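# Replace the shelf's front-right cell with the tray's new cell

## Task

Looking at the shelf from the front, exchange the right-end cell of the front row with the new cell waiting on the tray. The old cell must end up standing upright on the tray. The new cell must stand upright in the old cell's spot, facing the same way. The old cell's air hose must be pushed fully onto either of the new cell's two tubes, and the new cell's plug must be fully seated. The lids must stay on, the other cells must not be disturbed, no cell may be tilted a long way or dropped, and no wire may be pulled free of its plug or socket.

## Robot and tools

Robot: two xArm6 arms, left_arm and right_arm, each ending in a two-finger parallel gripper with a wrist camera. The URDF roots sit at left_arm (+0.042, +0.295, 0) m and right_arm (+0.003, -0.271, 0) m, each turned about 2 degrees about z.

Scene frame: origin on the table top, midway between the nominal bases; +x points out over the table, +z up, and left_arm is on the +y side (this has nothing to do with left or right in images). Reported hand positions, orientations (end_effector_quat_wxyz) and velocities use this frame, and may be a few cm off, worse at long reach. Each gripper's fingers extend along its own +z and move apart along its own y. end_effector_position is the pinch point, about 2 cm short of the fingertips; closing pushes the tips roughly 10 mm further along +z, mostly while the pads are more than 40 mm apart.

execute_actions(actions, cameras): actions is a list of actions; each action is a list of 1 to 15 rows, one row per 1/30 s step, and the last row repeats until 15 steps are filled. Each row is one flat list of 14 numbers, all in [-1, 1]: left_arm dx, dy, dz, rx, ry, rz, opening, then right_arm in the same order. The six pose numbers are offsets, not poses, along that arm's Hand target axes, measured from the Hand target as it was when the action began; every row counts from that same start, but the next action starts from the new Hand target, so repeating an offset keeps moving. Scale: 1.0 = 0.6 m for dx, dy, dz and 180 degrees for the rotation vector (rx, ry, rz). Sending six zeros asks for the current Hand target again. Opening is absolute: +1 fully open (0.084 m), -1 closed; a 0 is itself a command, so resend the current value to leave a gripper alone. Images come back only with an empty actions list or when cameras names them (["all"] for all).

move(target, speed, blend, opening_speed, blocking, cameras): drives both grippers in straight lines. target is one 14-number row or a list of up to 15 rows, laid out as above; every row is an offset from the Hand targets at the move's start, not from the previous row. speed is m/s per path, 0.002 to 1 (default 0.25), one value or one per target; rotation is capped at twice that in rad/s. blend (m) rounds corners in a list; 0 stops at each target. opening_speed (per second on the -1..+1 scale, at least 0.2) makes fingers change gradually. The whole move is capped at 10 s. Paths do not avoid obstacles or the other arm, and faster moves lag, stray and hit harder. The result adds a move: line giving the ending (done, off_target, moving, held, fault) and limits (paced = command clipped, held = a check withheld steps). blocking=false returns after about 0.5 s while the move continues.

wait(seconds 0 to 10) lets time pass, holding commands. stop brakes a running move. zoom_image(camera, region=[x0, y0, x1, y1]) enlarges part of the latest image, at most 504x504 px. clear_fault(arm) clears a reported torque fault. read_manual gives licence texts only. finished_scene ends the scene for good; the result must hold without the robot.

Cameras: cam_high, cam_low, cam_shelf, cam_tray, cam_left_wrist, cam_right_wrist, each 896x504.

Control: each step the commanded pose is clipped to within 70 mm and 16 degrees of the measured gripper. Hand target in results is the last commanded pose after clipping; grippers often stop a little short, and any next command, even zeros, asks for it again; send the remaining gap as an offset if needed. To stop pressing on something, command the target back past the gripper. Joints move at most 3.14 rad/s.

Results: end_effector_position, end_effector_quat_wxyz, velocities, Hand target, Tool commands, grip_measured (opening on the command scale), Joint positions (last value = opening in m), Joint torques (include the arm's own weight; positive toward larger joint angle; noisy, offset), Joint velocities (may say within noise, then gripper velocities are omitted).

Gripping: to hold, keep commanding an opening well below grip_measured; the lower, the harder (about 24 N per pad max). Fast closes squeeze harder.

Avoid: drops, releasing moving parts, slams, hard pushes, letting anything fall or leave the table, tipping cells, yanking wires. Arms touching or pressing each other can fail the scene; a clearance check holds back some, not all, such commands, and never stops fingers closing onto the other arm. Torque faults happen when contact torque reaches a joint limit (waist 44.8, shoulder 44.8, elbow 27.6, forearm roll 27.6, wrist pitch 14.9, wrist roll 15.5 N m; held weight counts), or after 1 s at a motor's torque limit, or long overload; the arm stops until clear_fault. Holding loads or straining heats motors: MOTOR HOT appears at 65 °C, brakes lock at 80 °C for 30 to 60 s. Loose objects may be nudged by outside pushes. Time spent thinking also runs the scene.

Each tool is called after "Call:" by a JSON object that holds its "op" and its "data".

## Session

Call:
{"op": "execute_actions", "data": {"actions": []}}

Scene clock: 0.00 s.
left_arm: end_effector_position=(+0.2754, +0.4953, +0.2754) grip_measured=+1.00 end_effector_quat_wxyz=(-0.154, +0.943, +0.282, +0.088) | right_arm: end_effector_position=(+0.4710, +0.2069, +0.1521) grip_measured=+1.00 end_effector_quat_wxyz=(-0.060, +0.878, -0.070, +0.469)
Joint positions: left_arm=[0.5 -0.868 -0.488 0.286 1.122 -0.145 0.084] | right_arm=[0.988 0.501 -1.341 -1.463 0.726 2.254 0.084]
Joint velocities: within noise
Joint torques (N m): no reading
Hand target: left_arm +0.2754, +0.4953, +0.2754; -0.154, +0.943, +0.282, +0.088 | right_arm +0.4710, +0.2069, +0.1521; -0.060, +0.878, -0.070, +0.469
Tool commands: left_gripper/opening=+1.0 right_gripper/opening=+1.0

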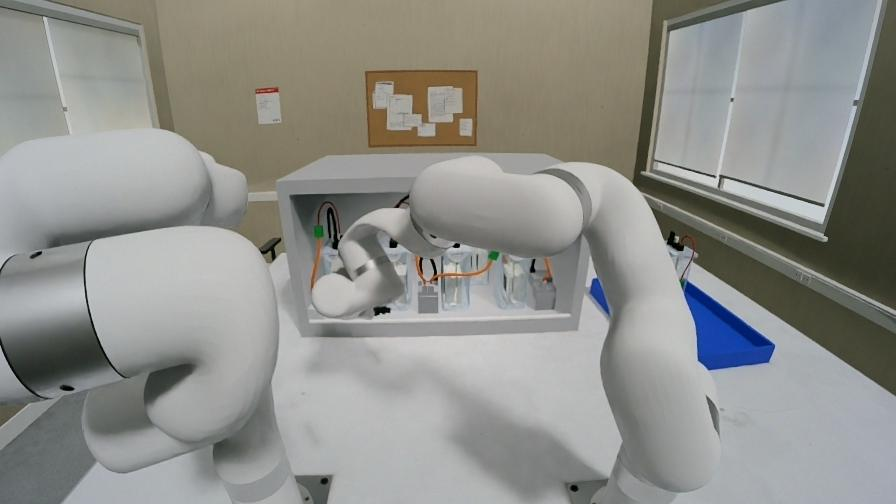

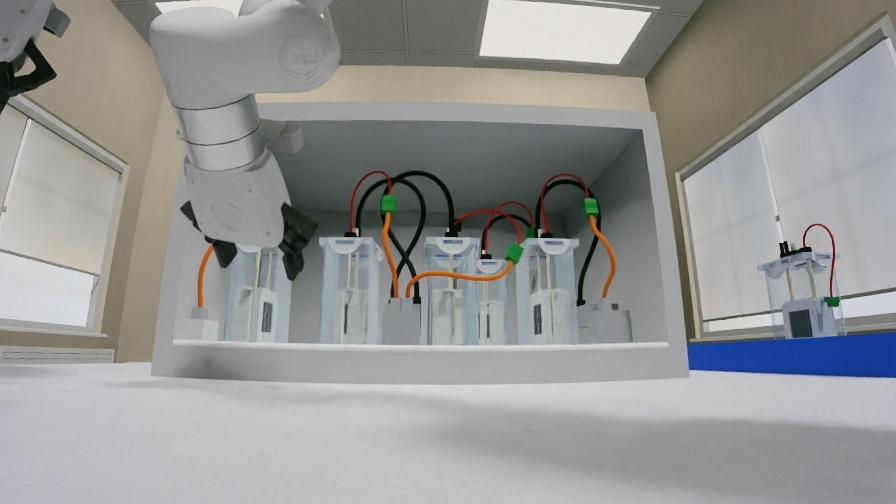

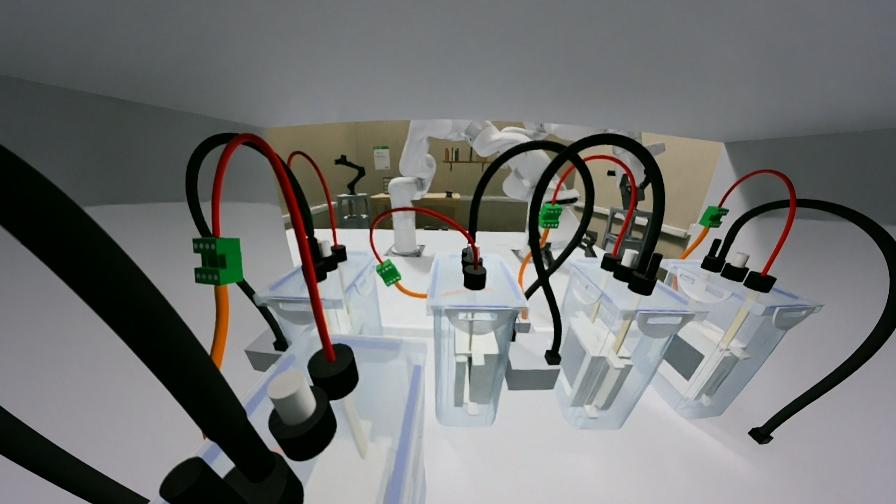

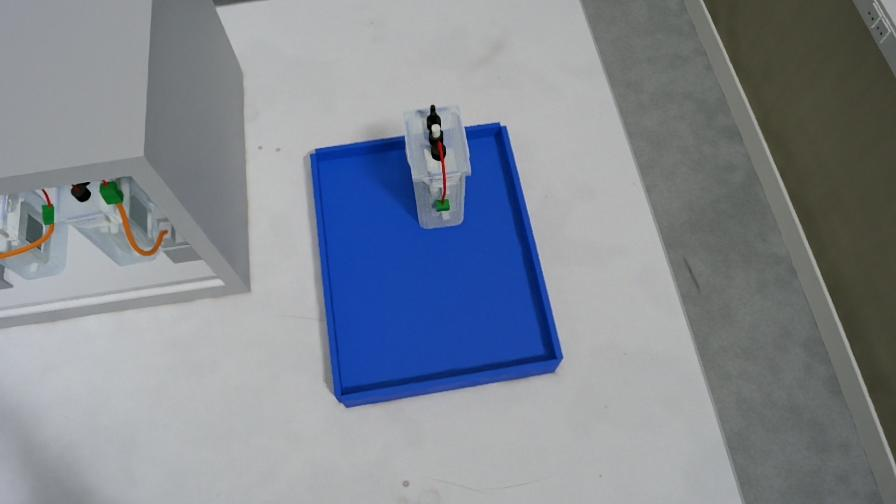

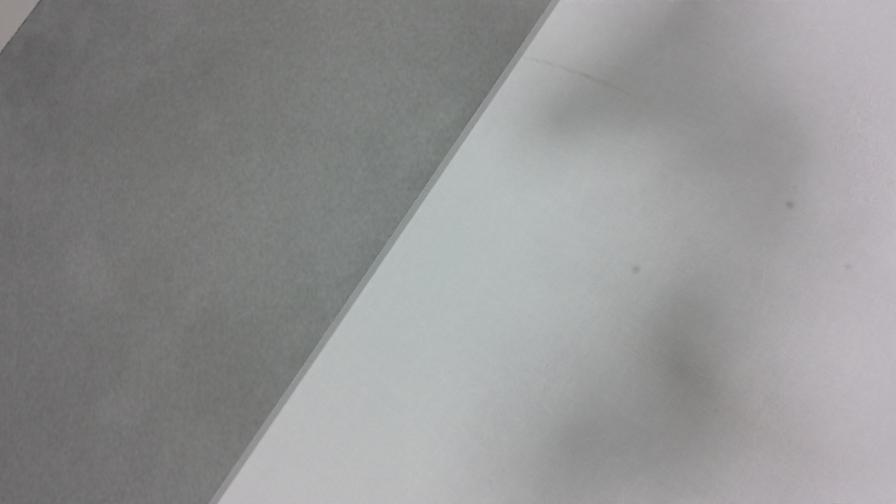

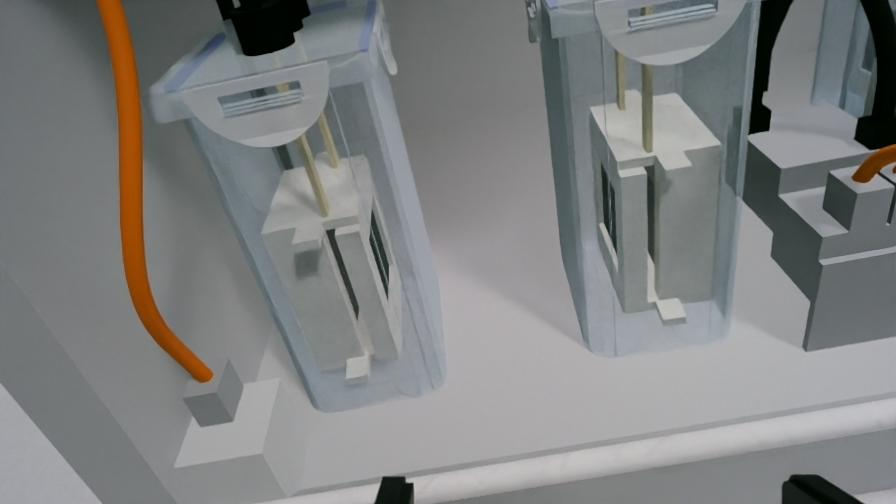

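Call:
{"op": "zoom_image", "data": {"camera": "cam_low", "region": [460, 150, 660, 360]}}

Call:
{"op": "zoom_image", "data": {"camera": "cam_shelf", "region": [160, 110, 460, 370]}}

Call:
{"op": "zoom_image", "data": {"camera": "cam_tray", "region": [390, 90, 490, 240]}}

Call:
{"op": "zoom_image", "data": {"camera": "cam_low", "region": [740, 200, 880, 350]}}

Call:
{"op": "zoom_image", "data": {"camera": "cam_tray", "region": [0, 150, 260, 330]}}

Call:
{"op": "zoom_image", "data": {"camera": "cam_high", "region": [400, 180, 740, 370]}}

Scaled by 2.400.

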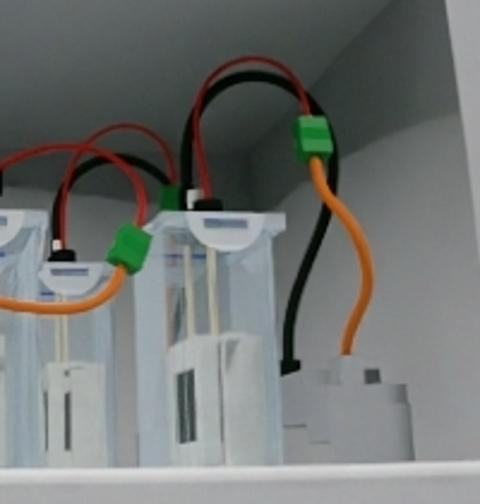

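Scaled by 1.680.

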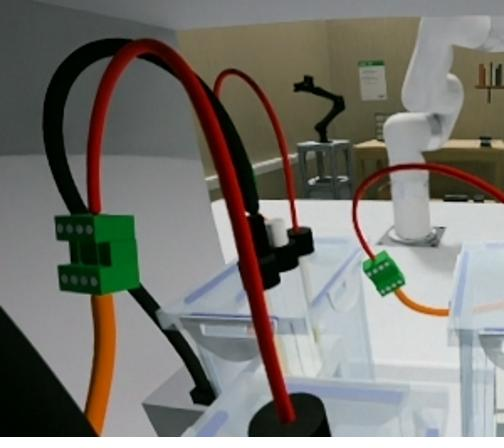

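Scaled by 3.360.

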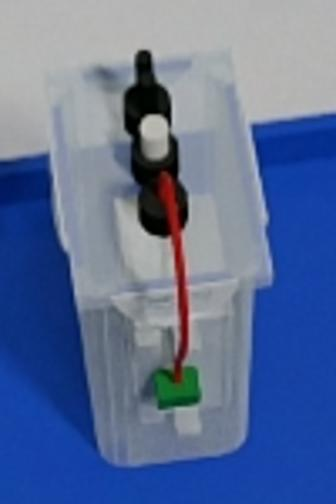

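Scaled by 3.360.

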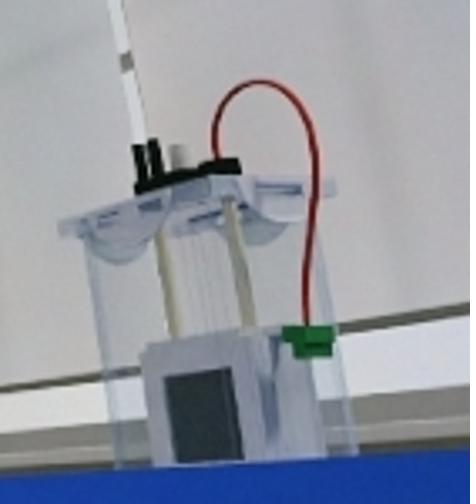

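Scaled by 1.938.

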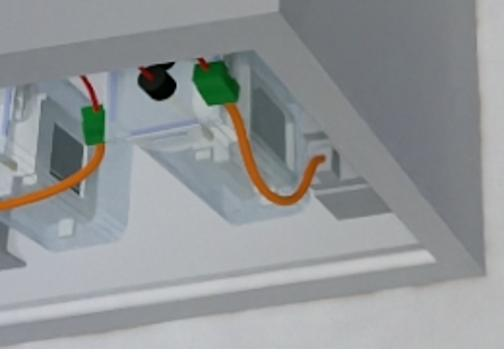

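Scaled by 1.482.

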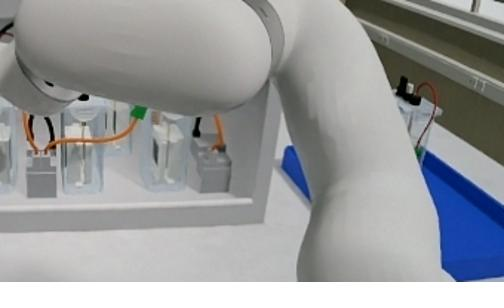

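Call:
{"op": "move", "data": {"target": [0,0,0,0,0,0,1, 0.171,0.52,-0.211,-0.012,0.006,-0.057,1], "cameras": ["all"]}}

Scene clock: 49.17 s.
left_arm: end_effector_position=(+0.2754, +0.4953, +0.2754) grip_measured=+1.00 end_effector_quat_wxyz=(-0.154, +0.943, +0.282, +0.088) | right_arm: end_effector_position=(+0.4010, -0.1231, +0.2527) grip_measured=+1.00 end_effector_quat_wxyz=(+0.000, +0.877, -0.001, +0.480)
Joint positions: left_arm=[0.5 -0.868 -0.488 0.286 1.122 -0.145 0.084] | right_arm=[0.39 -0.606 -0.363 -1.574 0.303 1.776 0.084]
Joint torques (N m): left_arm=[0.41 -3.57 -20.31 0.27 -1.8 -0.06] | right_arm=[-5.13 -11.86 -9.65 4.05 -1.33 -2.86]
Hand target: left_arm +0.2754, +0.4953, +0.2754; -0.154, +0.943, +0.282, +0.088 | right_arm +0.4010, -0.1231, +0.2527; +0.000, +0.877, -0.001, +0.480
Off the commanded pose: left_arm 0.000 m, 0 deg | right_arm 0.000 m, 0 deg.
move: done

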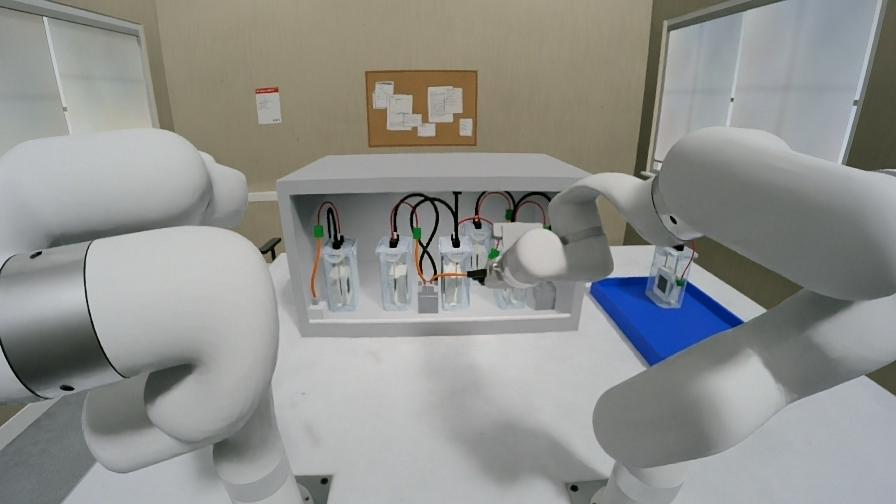

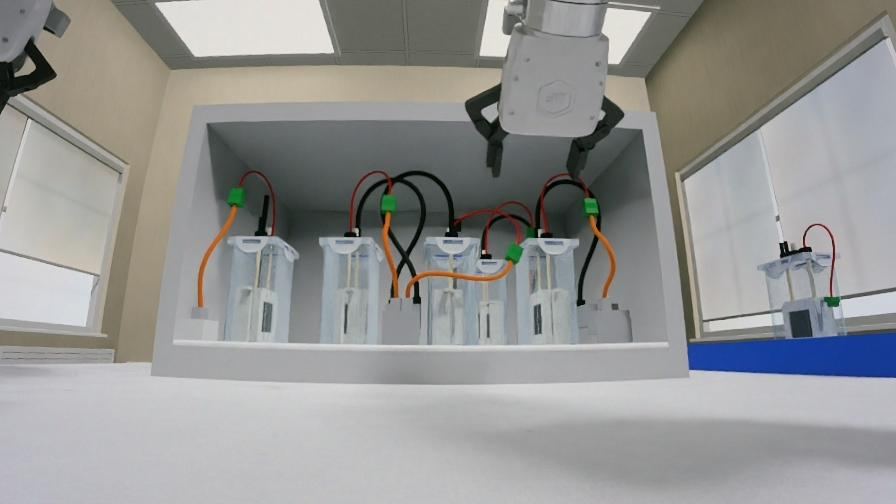

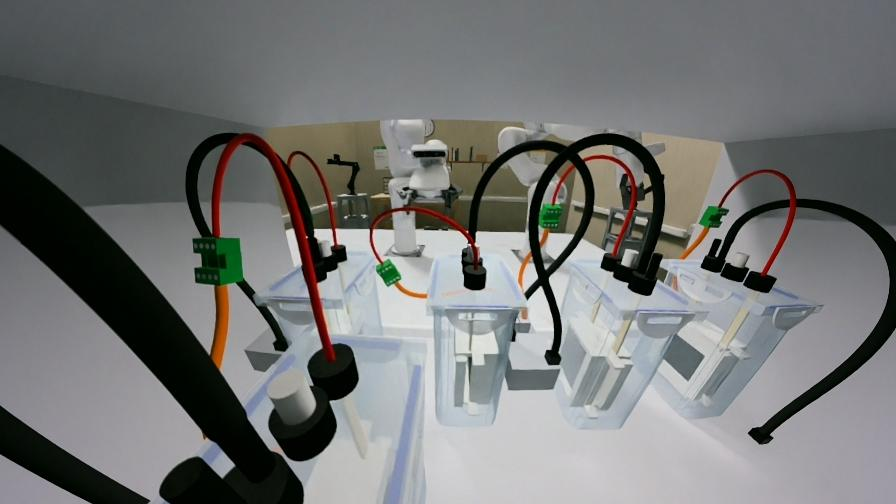

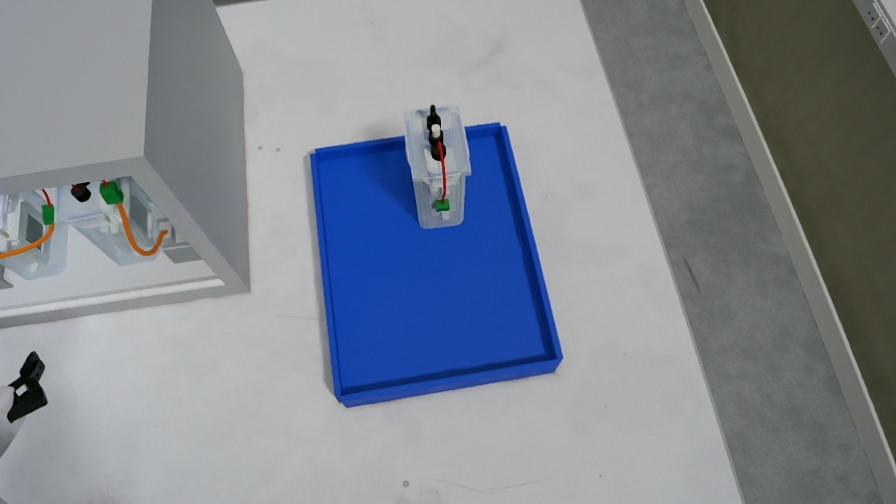

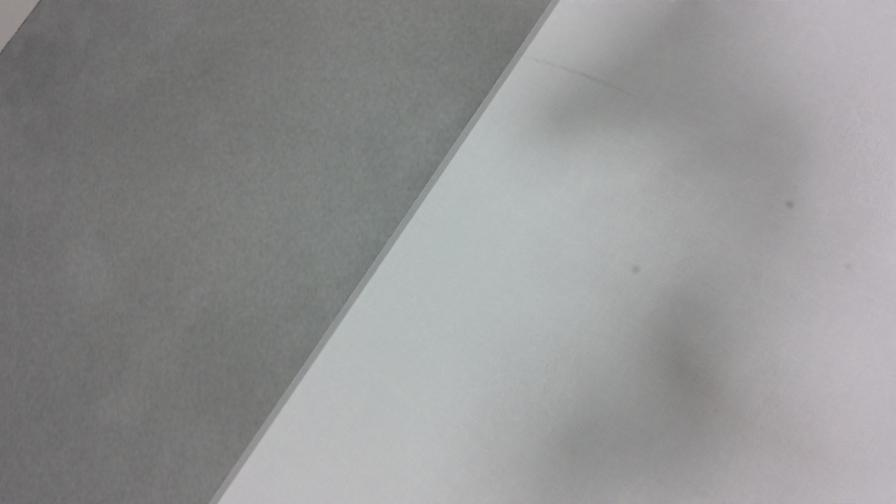

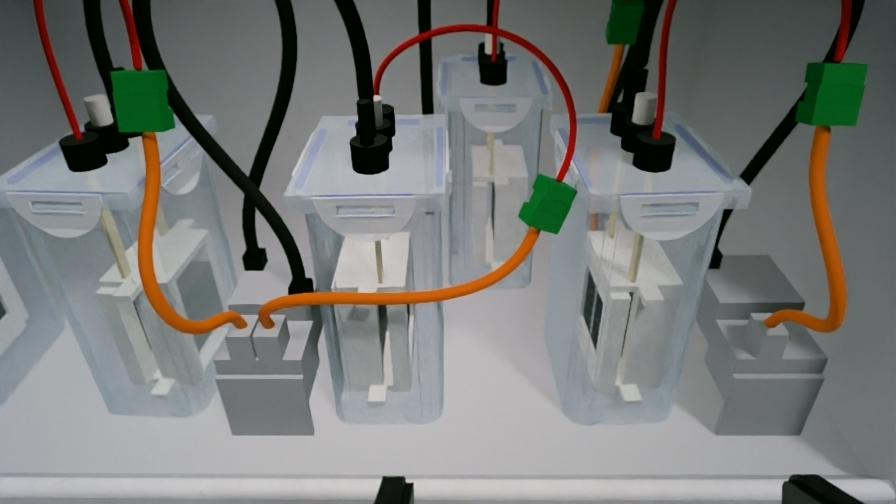

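Call:
{"op": "zoom_image", "data": {"camera": "cam_right_wrist", "region": [540, 0, 896, 200]}}

Call:
{"op": "zoom_image", "data": {"camera": "cam_right_wrist", "region": [540, 200, 896, 440]}}

Scaled by 1.416.

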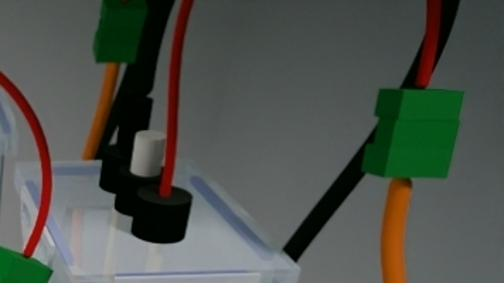

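Scaled by 1.416.

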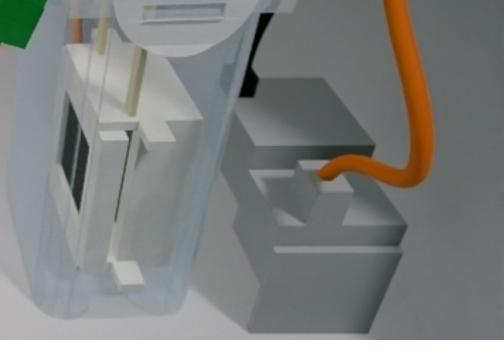

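Call:
{"op": "move", "data": {"target": [0,0,0,0,0,0,1, 0.042,0.1667,-0.027,0,0.07,0,1], "cameras": ["cam_right_wrist"]}}

Call:
{"op": "zoom_image", "data": {"camera": "cam_right_wrist", "region": [330, 0, 800, 265]}}

Scene clock: 113.30 s.
left_arm: end_effector_position=(+0.2754, +0.4953, +0.2754) grip_measured=+1.00 end_effector_quat_wxyz=(-0.154, +0.943, +0.282, +0.088) | right_arm: end_effector_position=(+0.4009, -0.2232, +0.2825) grip_measured=+1.00 end_effector_quat_wxyz=(+0.000, +0.819, -0.001, +0.573)
Joint positions: left_arm=[0.5 -0.868 -0.488 0.286 1.122 -0.145 0.084] | right_arm=[0.088 -0.76 -0.361 -2.609 0.114 2.634 0.084]
Joint torques (N m): left_arm=[0.34 -3.55 -20.33 0.24 -1.81 0] | right_arm=[5.79 2.41 -15.19 -1.94 1.7 2.63]
Hand target: left_arm +0.2754, +0.4953, +0.2754; -0.154, +0.943, +0.282, +0.088 | right_arm +0.4009, -0.2232, +0.2825; +0.000, +0.819, -0.001, +0.573
Off the commanded pose: left_arm 0.000 m, 0 deg | right_arm 0.000 m, 0 deg.
move: done
Images, in order (width x height): cam_right_wrist 896x504.

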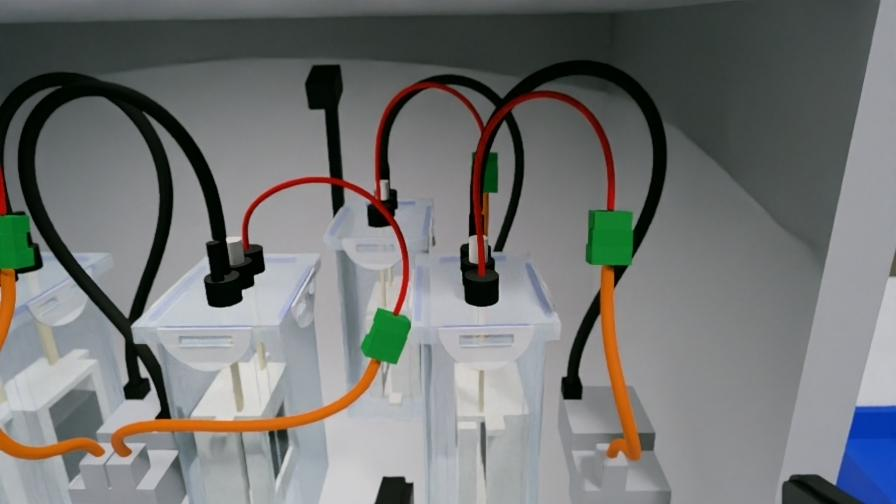

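Scaled by 1.072.

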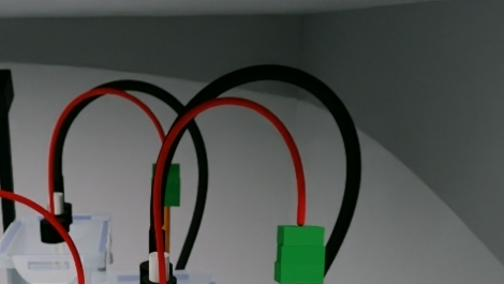

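Call:
{"op": "move", "data": {"target": [0,0,0,0,0,0,1, 0.047,0.55,-0.017,0,0,0,1], "cameras": ["cam_right_wrist","cam_tray"]}}

Call:
{"op": "zoom_image", "data": {"camera": "cam_right_wrist", "region": [330, 100, 730, 400]}}

Scene clock: 148.90 s.
left_arm: end_effector_position=(+0.2754, +0.4953, +0.2754) grip_measured=+1.00 end_effector_quat_wxyz=(-0.154, +0.943, +0.282, +0.088) | right_arm: end_effector_position=(+0.4007, -0.5532, +0.3123) grip_measured=+1.00 end_effector_quat_wxyz=(+0.000, +0.819, -0.001, +0.573)
Joint positions: left_arm=[0.5 -0.868 -0.488 0.286 1.122 -0.145 0.084] | right_arm=[-0.862 -0.375 -0.622 -4.667 0.819 4.247 0.084]
Joint torques (N m): left_arm=[0.37 -3.59 -20.25 0.38 -1.82 -0.06] | right_arm=[-5.3 -3.83 -15.4 -2.57 1.2 2.67]
Hand target: left_arm +0.2754, +0.4953, +0.2754; -0.154, +0.943, +0.282, +0.088 | right_arm +0.4007, -0.5532, +0.3123; +0.000, +0.819, -0.001, +0.573
Off the commanded pose: left_arm 0.000 m, 0 deg | right_arm 0.000 m, 0 deg.
move: done
Images, in order (width x height): cam_tray 896x504, cam_right_wrist 896x504.

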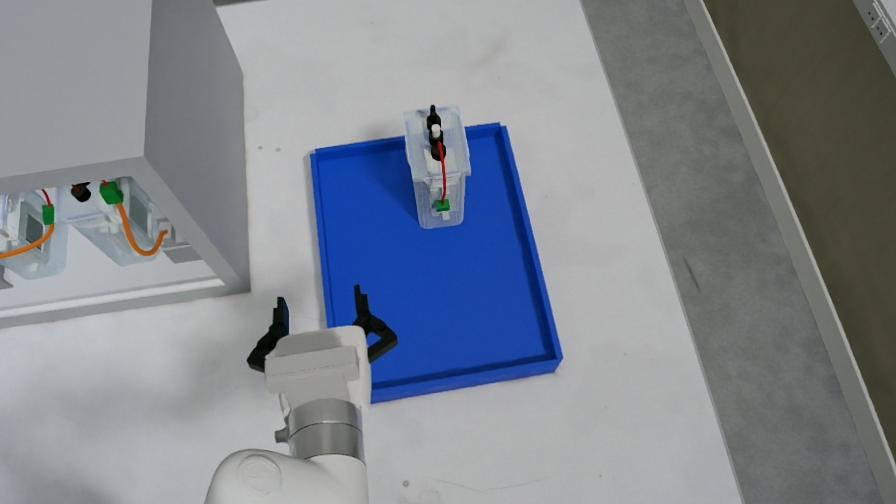

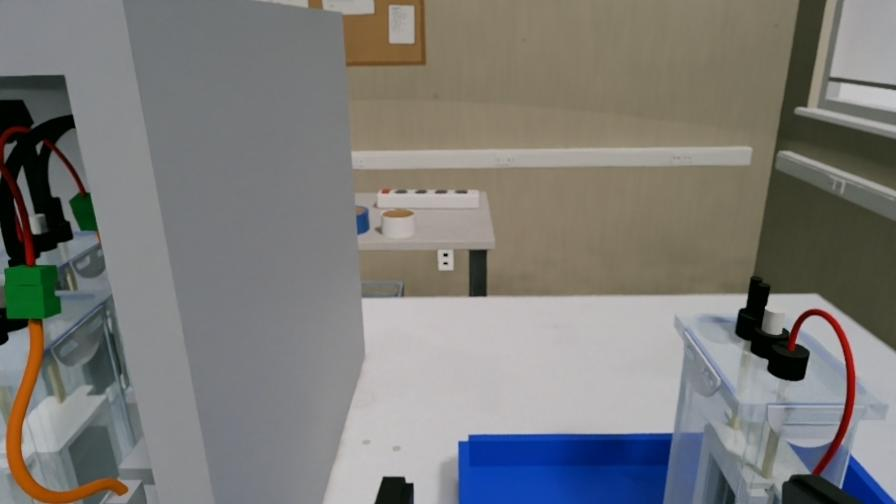

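Scaled by 1.260.

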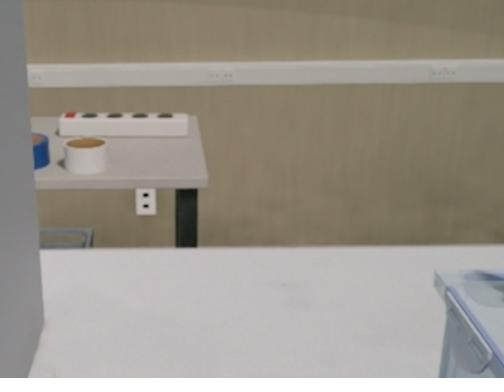

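Call:
{"op": "move", "data": {"target": [0,0,0,0,0,0,1, 0,0.28,0,0,0.05,0,1], "cameras": ["cam_right_wrist","cam_tray"]}}

Call:
{"op": "zoom_image", "data": {"camera": "cam_right_wrist", "region": [400, 60, 760, 400]}}

Scene clock: 156.10 s.
left_arm: end_effector_position=(+0.2754, +0.4953, +0.2754) grip_measured=+1.00 end_effector_quat_wxyz=(-0.154, +0.943, +0.282, +0.088) | right_arm: end_effector_position=(+0.4006, -0.7212, +0.3122) grip_measured=+1.00 end_effector_quat_wxyz=(+0.000, +0.772, -0.001, +0.636)
Joint positions: left_arm=[0.5 -0.868 -0.488 0.286 1.122 -0.145 0.084] | right_arm=[-1.153 0.151 -1.096 -4.643 1.142 4.111 0.084]
Joint torques (N m): left_arm=[0.35 -3.63 -20.39 0.35 -1.84 -0.02] | right_arm=[-5.3 -12.11 -14.94 -1.8 1.45 2.69]
Hand target: left_arm +0.2754, +0.4953, +0.2754; -0.154, +0.943, +0.282, +0.088 | right_arm +0.4006, -0.7212, +0.3121; +0.000, +0.772, -0.001, +0.636
Off the commanded pose: left_arm 0.000 m, 0 deg | right_arm 0.000 m, 0 deg.
move: done
Images, in order (width x height): cam_tray 896x504, cam_right_wrist 896x504.

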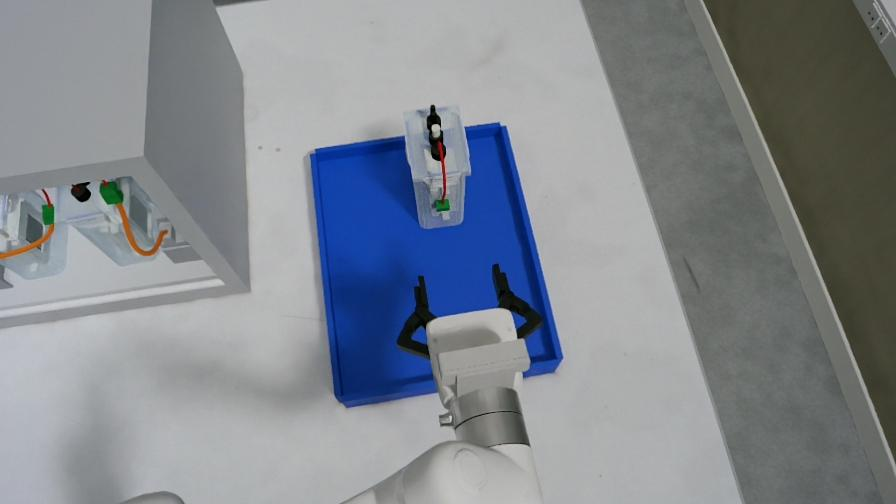

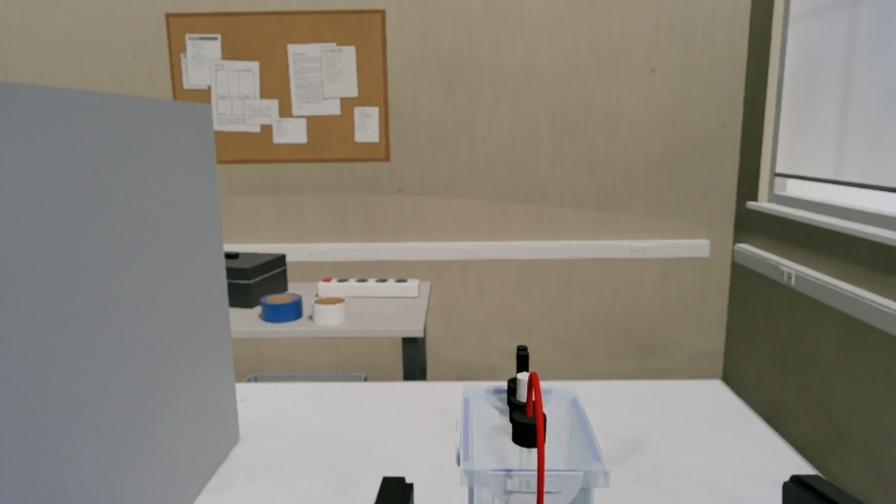

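Scaled by 1.400.

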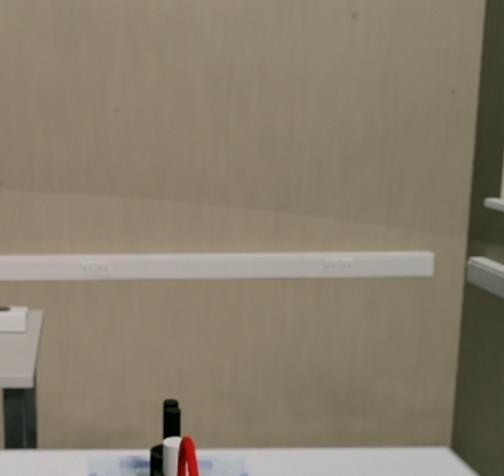

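Call:
{"op": "move", "data": {"target": [-0.2,0.8665,-0.3557,-0.4,0.316,0.314,1, 0,0,0,0,0,0,1], "cameras": ["cam_left_wrist","cam_high"]}}

Call:
{"op": "zoom_image", "data": {"camera": "cam_left_wrist", "region": [300, 100, 700, 400]}}

Scene clock: 250.47 s.
left_arm: end_effector_position=(+0.4503, -0.0503, +0.3194) grip_measured=+1.00 end_effector_quat_wxyz=(+0.260, +0.721, -0.346, +0.541) | right_arm: end_effector_position=(+0.4006, -0.7212, +0.3121) grip_measured=+1.00 end_effector_quat_wxyz=(+0.000, +0.772, -0.001, +0.636)
Joint positions: left_arm=[-0.462 -0.076 -0.549 0.681 -0.754 -0.394 0.084] | right_arm=[-1.153 0.151 -1.096 -4.643 1.142 4.111 0.084]
Joint torques (N m): left_arm=[4.24 -8.99 -17.88 0.74 -3.3 -2.76] | right_arm=[-4.76 -11.79 -15.04 -1.9 0.82 2.75]
Hand target: left_arm +0.4503, -0.0503, +0.3194; +0.260, +0.721, -0.346, +0.541 | right_arm +0.4006, -0.7212, +0.3121; +0.000, +0.772, -0.001, +0.636
Off the commanded pose: left_arm 0.000 m, 0 deg | right_arm 0.000 m, 0 deg.
move: done
Images, in order (width x height): cam_high 896x504, cam_left_wrist 896x504.

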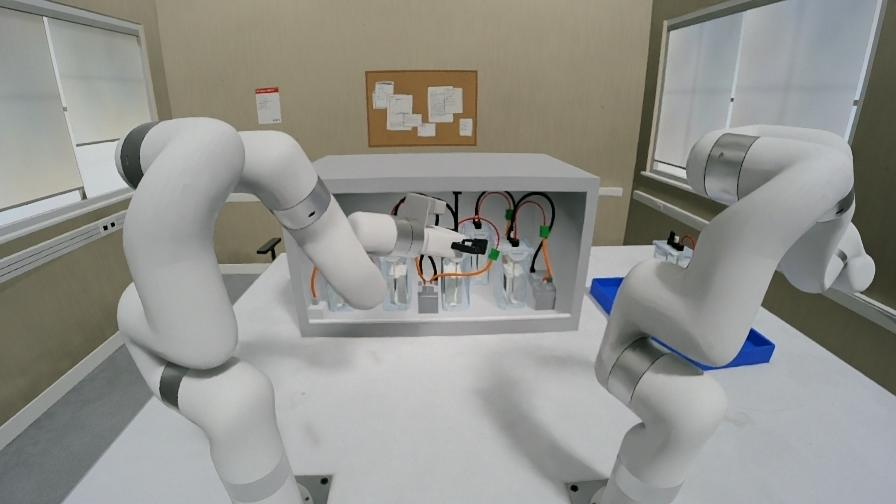

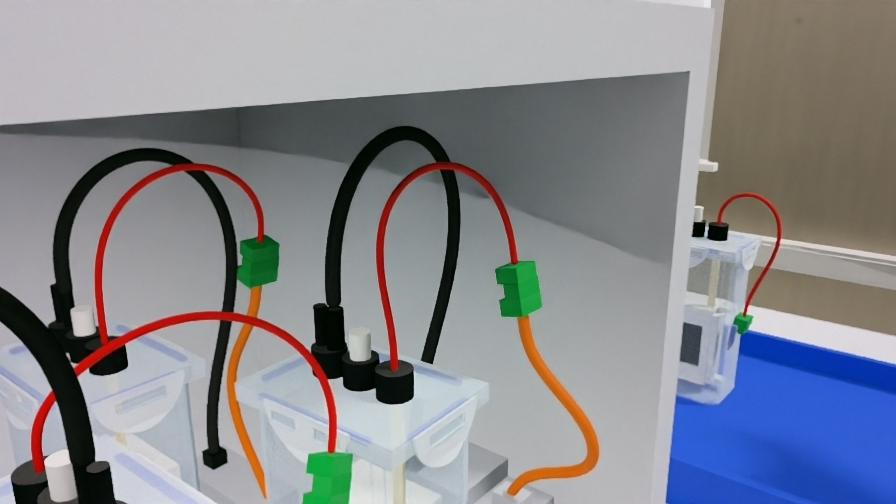

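Scaled by 1.260.

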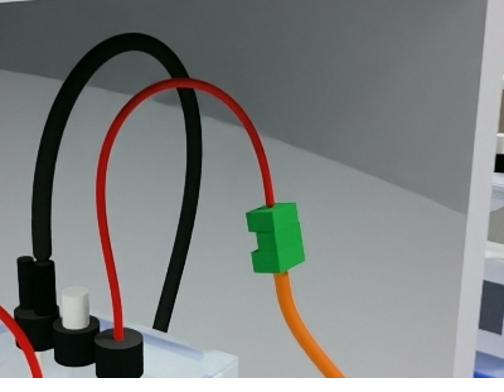

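Call:
{"op": "zoom_image", "data": {"camera": "cam_left_wrist", "region": [280, 260, 440, 420]}}

Call:
{"op": "zoom_image", "data": {"camera": "cam_left_wrist", "region": [470, 240, 570, 340]}}

Call:
{"op": "zoom_image", "data": {"camera": "cam_left_wrist", "region": [670, 180, 800, 420]}}

Scaled by 3.150.

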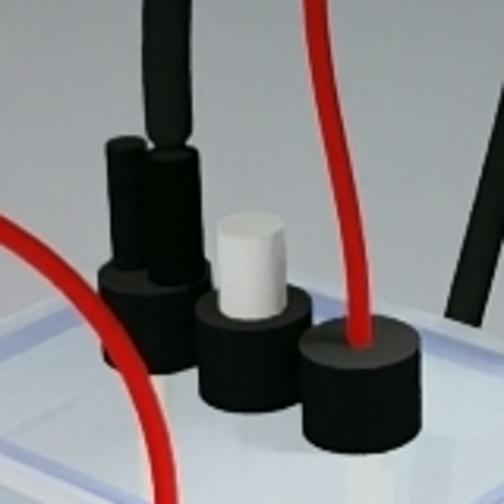

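Scaled by 5.040.

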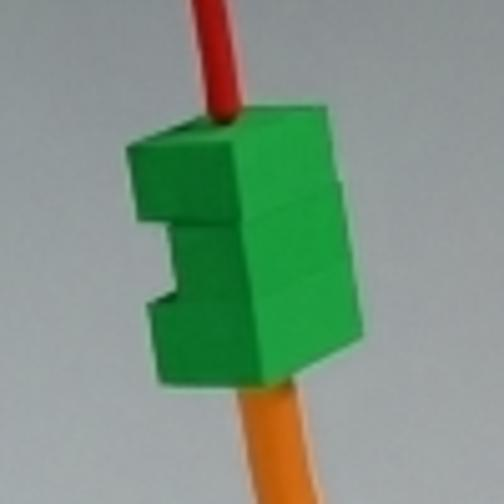

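Scaled by 2.100.

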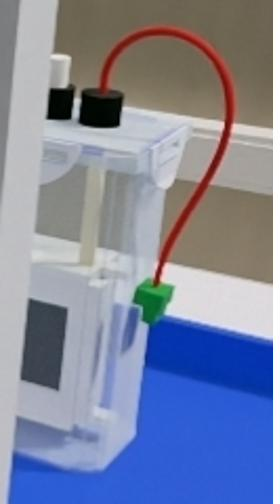

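Call:
{"op": "move", "data": {"target": [0,0,0,0,0,0,1, -0.0483,-0.733,0.179,0,0.0612,0,0.1], "cameras": ["cam_left_wrist","cam_right_wrist","cam_low"]}}

Scene clock: 289.60 s.
left_arm: end_effector_position=(+0.4503, -0.0503, +0.3194) grip_measured=+1.00 end_effector_quat_wxyz=(+0.260, +0.721, -0.346, +0.541) | right_arm: end_effector_position=(+0.5008, -0.2815, +0.2634) grip_measured=+0.09 end_effector_quat_wxyz=(+0.000, +0.707, -0.001, +0.707)
Joint positions: left_arm=[-0.462 -0.076 -0.549 0.681 -0.754 -0.394 0.084] | right_arm=[-0.005 -0.293 -0.396 -3.183 0.882 3.169 0.048]
Joint torques (N m): left_arm=[4.36 -9.02 -17.82 0.67 -1.15 -2.73] | right_arm=[5.75 -3.26 -13.68 3.12 2.38 -2.82]
Hand target: left_arm +0.4503, -0.0503, +0.3194; +0.260, +0.721, -0.346, +0.541 | right_arm +0.5008, -0.2815, +0.2634; +0.000, +0.707, -0.001, +0.707
Off the commanded pose: left_arm 0.000 m, 0 deg | right_arm 0.000 m, 0 deg.
move: done
Images, in order (width x height): cam_low 896x504, cam_left_wrist 896x504, cam_right_wrist 896x504.

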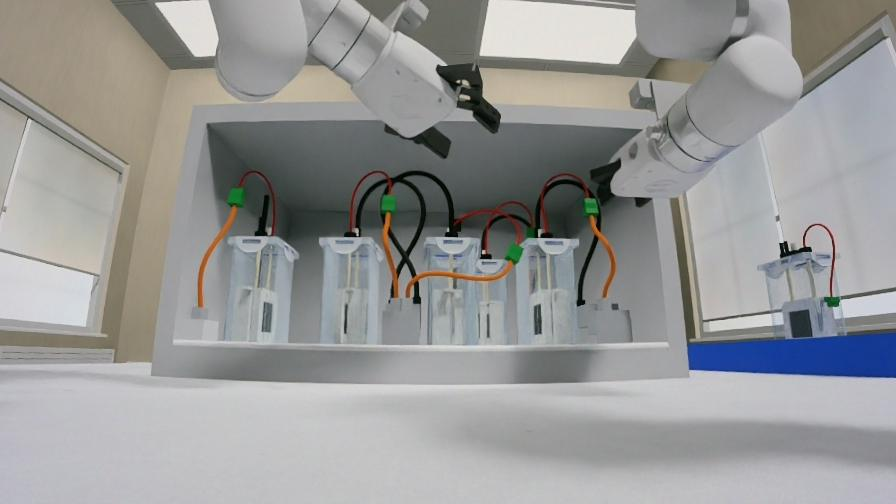

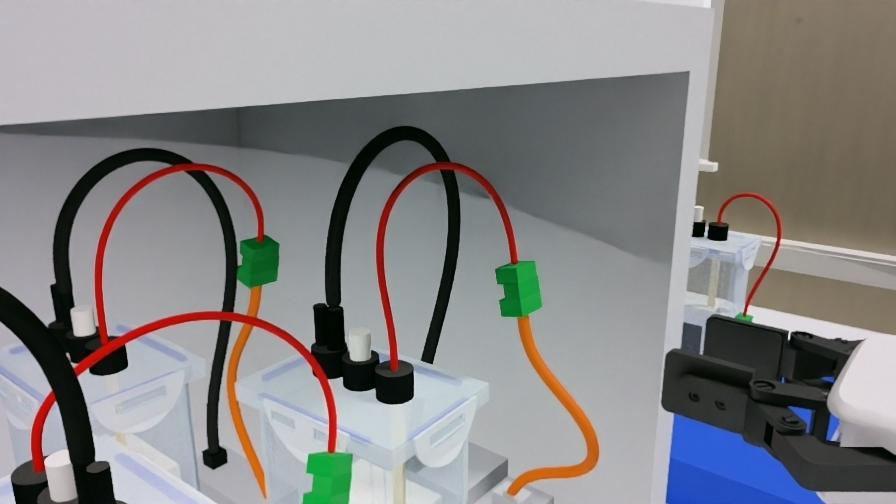

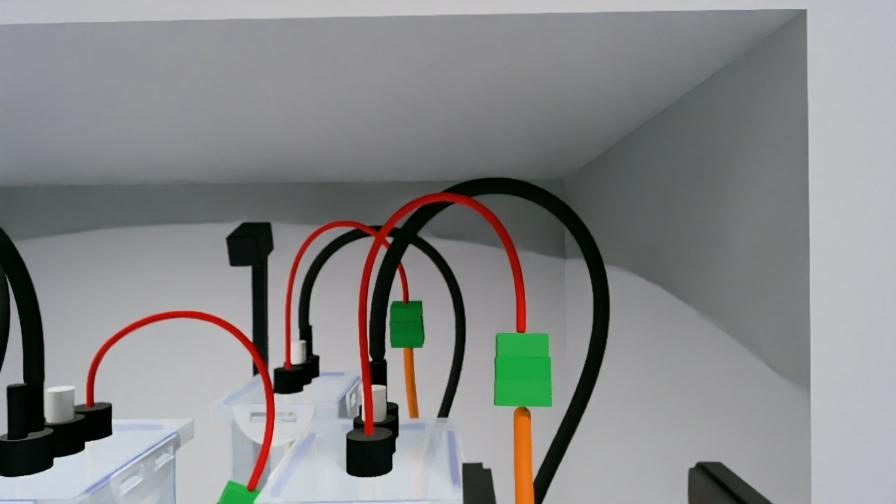

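Call:
{"op": "zoom_image", "data": {"camera": "cam_right_wrist", "region": [470, 310, 580, 430]}}

Call:
{"op": "zoom_image", "data": {"camera": "cam_tray", "region": [420, 180, 470, 230]}}

Call:
{"op": "zoom_image", "data": {"camera": "cam_shelf", "region": [180, 220, 260, 300]}}

Scaled by 4.200.

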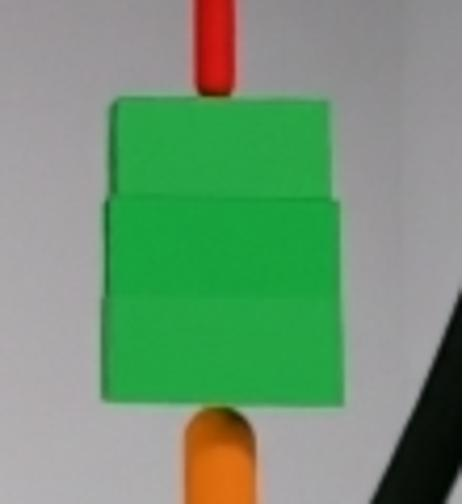

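This scene's latest camera images include none from cam_tray. They are from: cam_low, cam_left_wrist, cam_right_wrist. cam_tray's image comes with the result of a call that names it in "cameras".

This scene's latest camera images include none from cam_shelf. They are from: cam_low, cam_left_wrist, cam_right_wrist. cam_shelf's image comes with the result of a call that names it in "cameras".

Call:
{"op": "move", "data": {"target": [0,0,0,0,0,0,1, 0.0083,0,0.195,0,0,0,0.1], "speed": 0.12, "cameras": ["cam_left_wrist","cam_right_wrist"]}}

Scene clock: 306.17 s.
left_arm: end_effector_position=(+0.4503, -0.0503, +0.3194) grip_measured=+1.00 end_effector_quat_wxyz=(+0.260, +0.721, -0.346, +0.541) | right_arm: end_effector_position=(+0.6178, -0.2816, +0.2683) grip_measured=+0.09 end_effector_quat_wxyz=(+0.000, +0.707, -0.001, +0.707)
Joint positions: left_arm=[-0.462 -0.076 -0.549 0.681 -0.754 -0.394 0.084] | right_arm=[0.004 0.08 -0.817 -3.172 0.834 3.163 0.048]
Joint torques (N m): left_arm=[4.46 -9.07 -17.82 0.64 -1.13 -2.72] | right_arm=[5.91 -9.84 -13.94 3.21 0.52 -2.82]
Hand target: left_arm +0.4503, -0.0503, +0.3194; +0.260, +0.721, -0.346, +0.541 | right_arm +0.6178, -0.2816, +0.2683; +0.000, +0.707, -0.001, +0.707
Off the commanded pose: left_arm 0.000 m, 0 deg | right_arm 0.000 m, 0 deg.
move: done
Images, in order (width x height): cam_left_wrist 896x504, cam_right_wrist 896x504.

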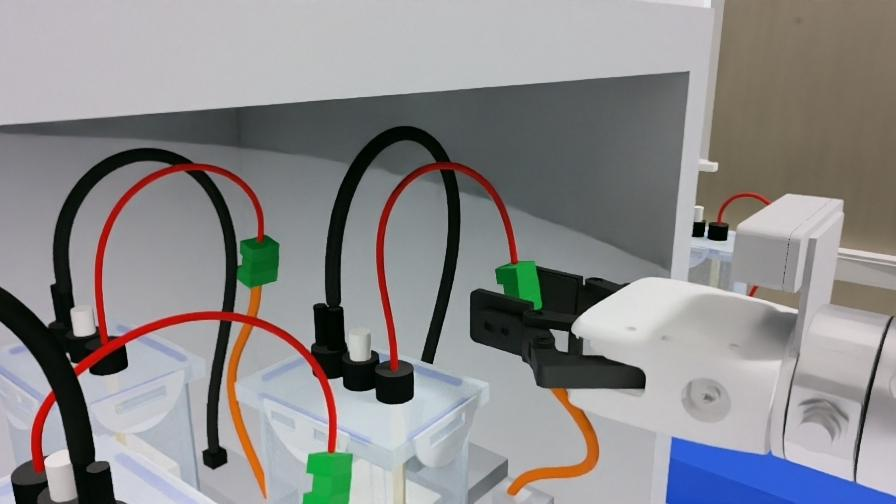

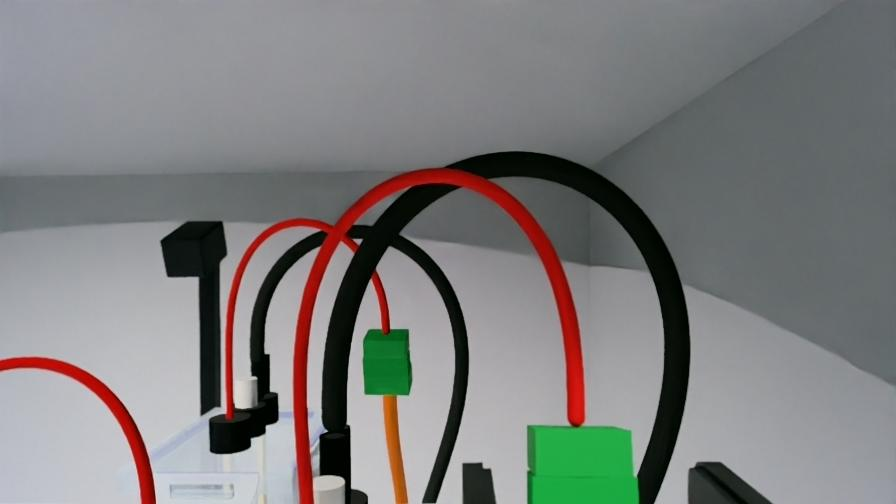

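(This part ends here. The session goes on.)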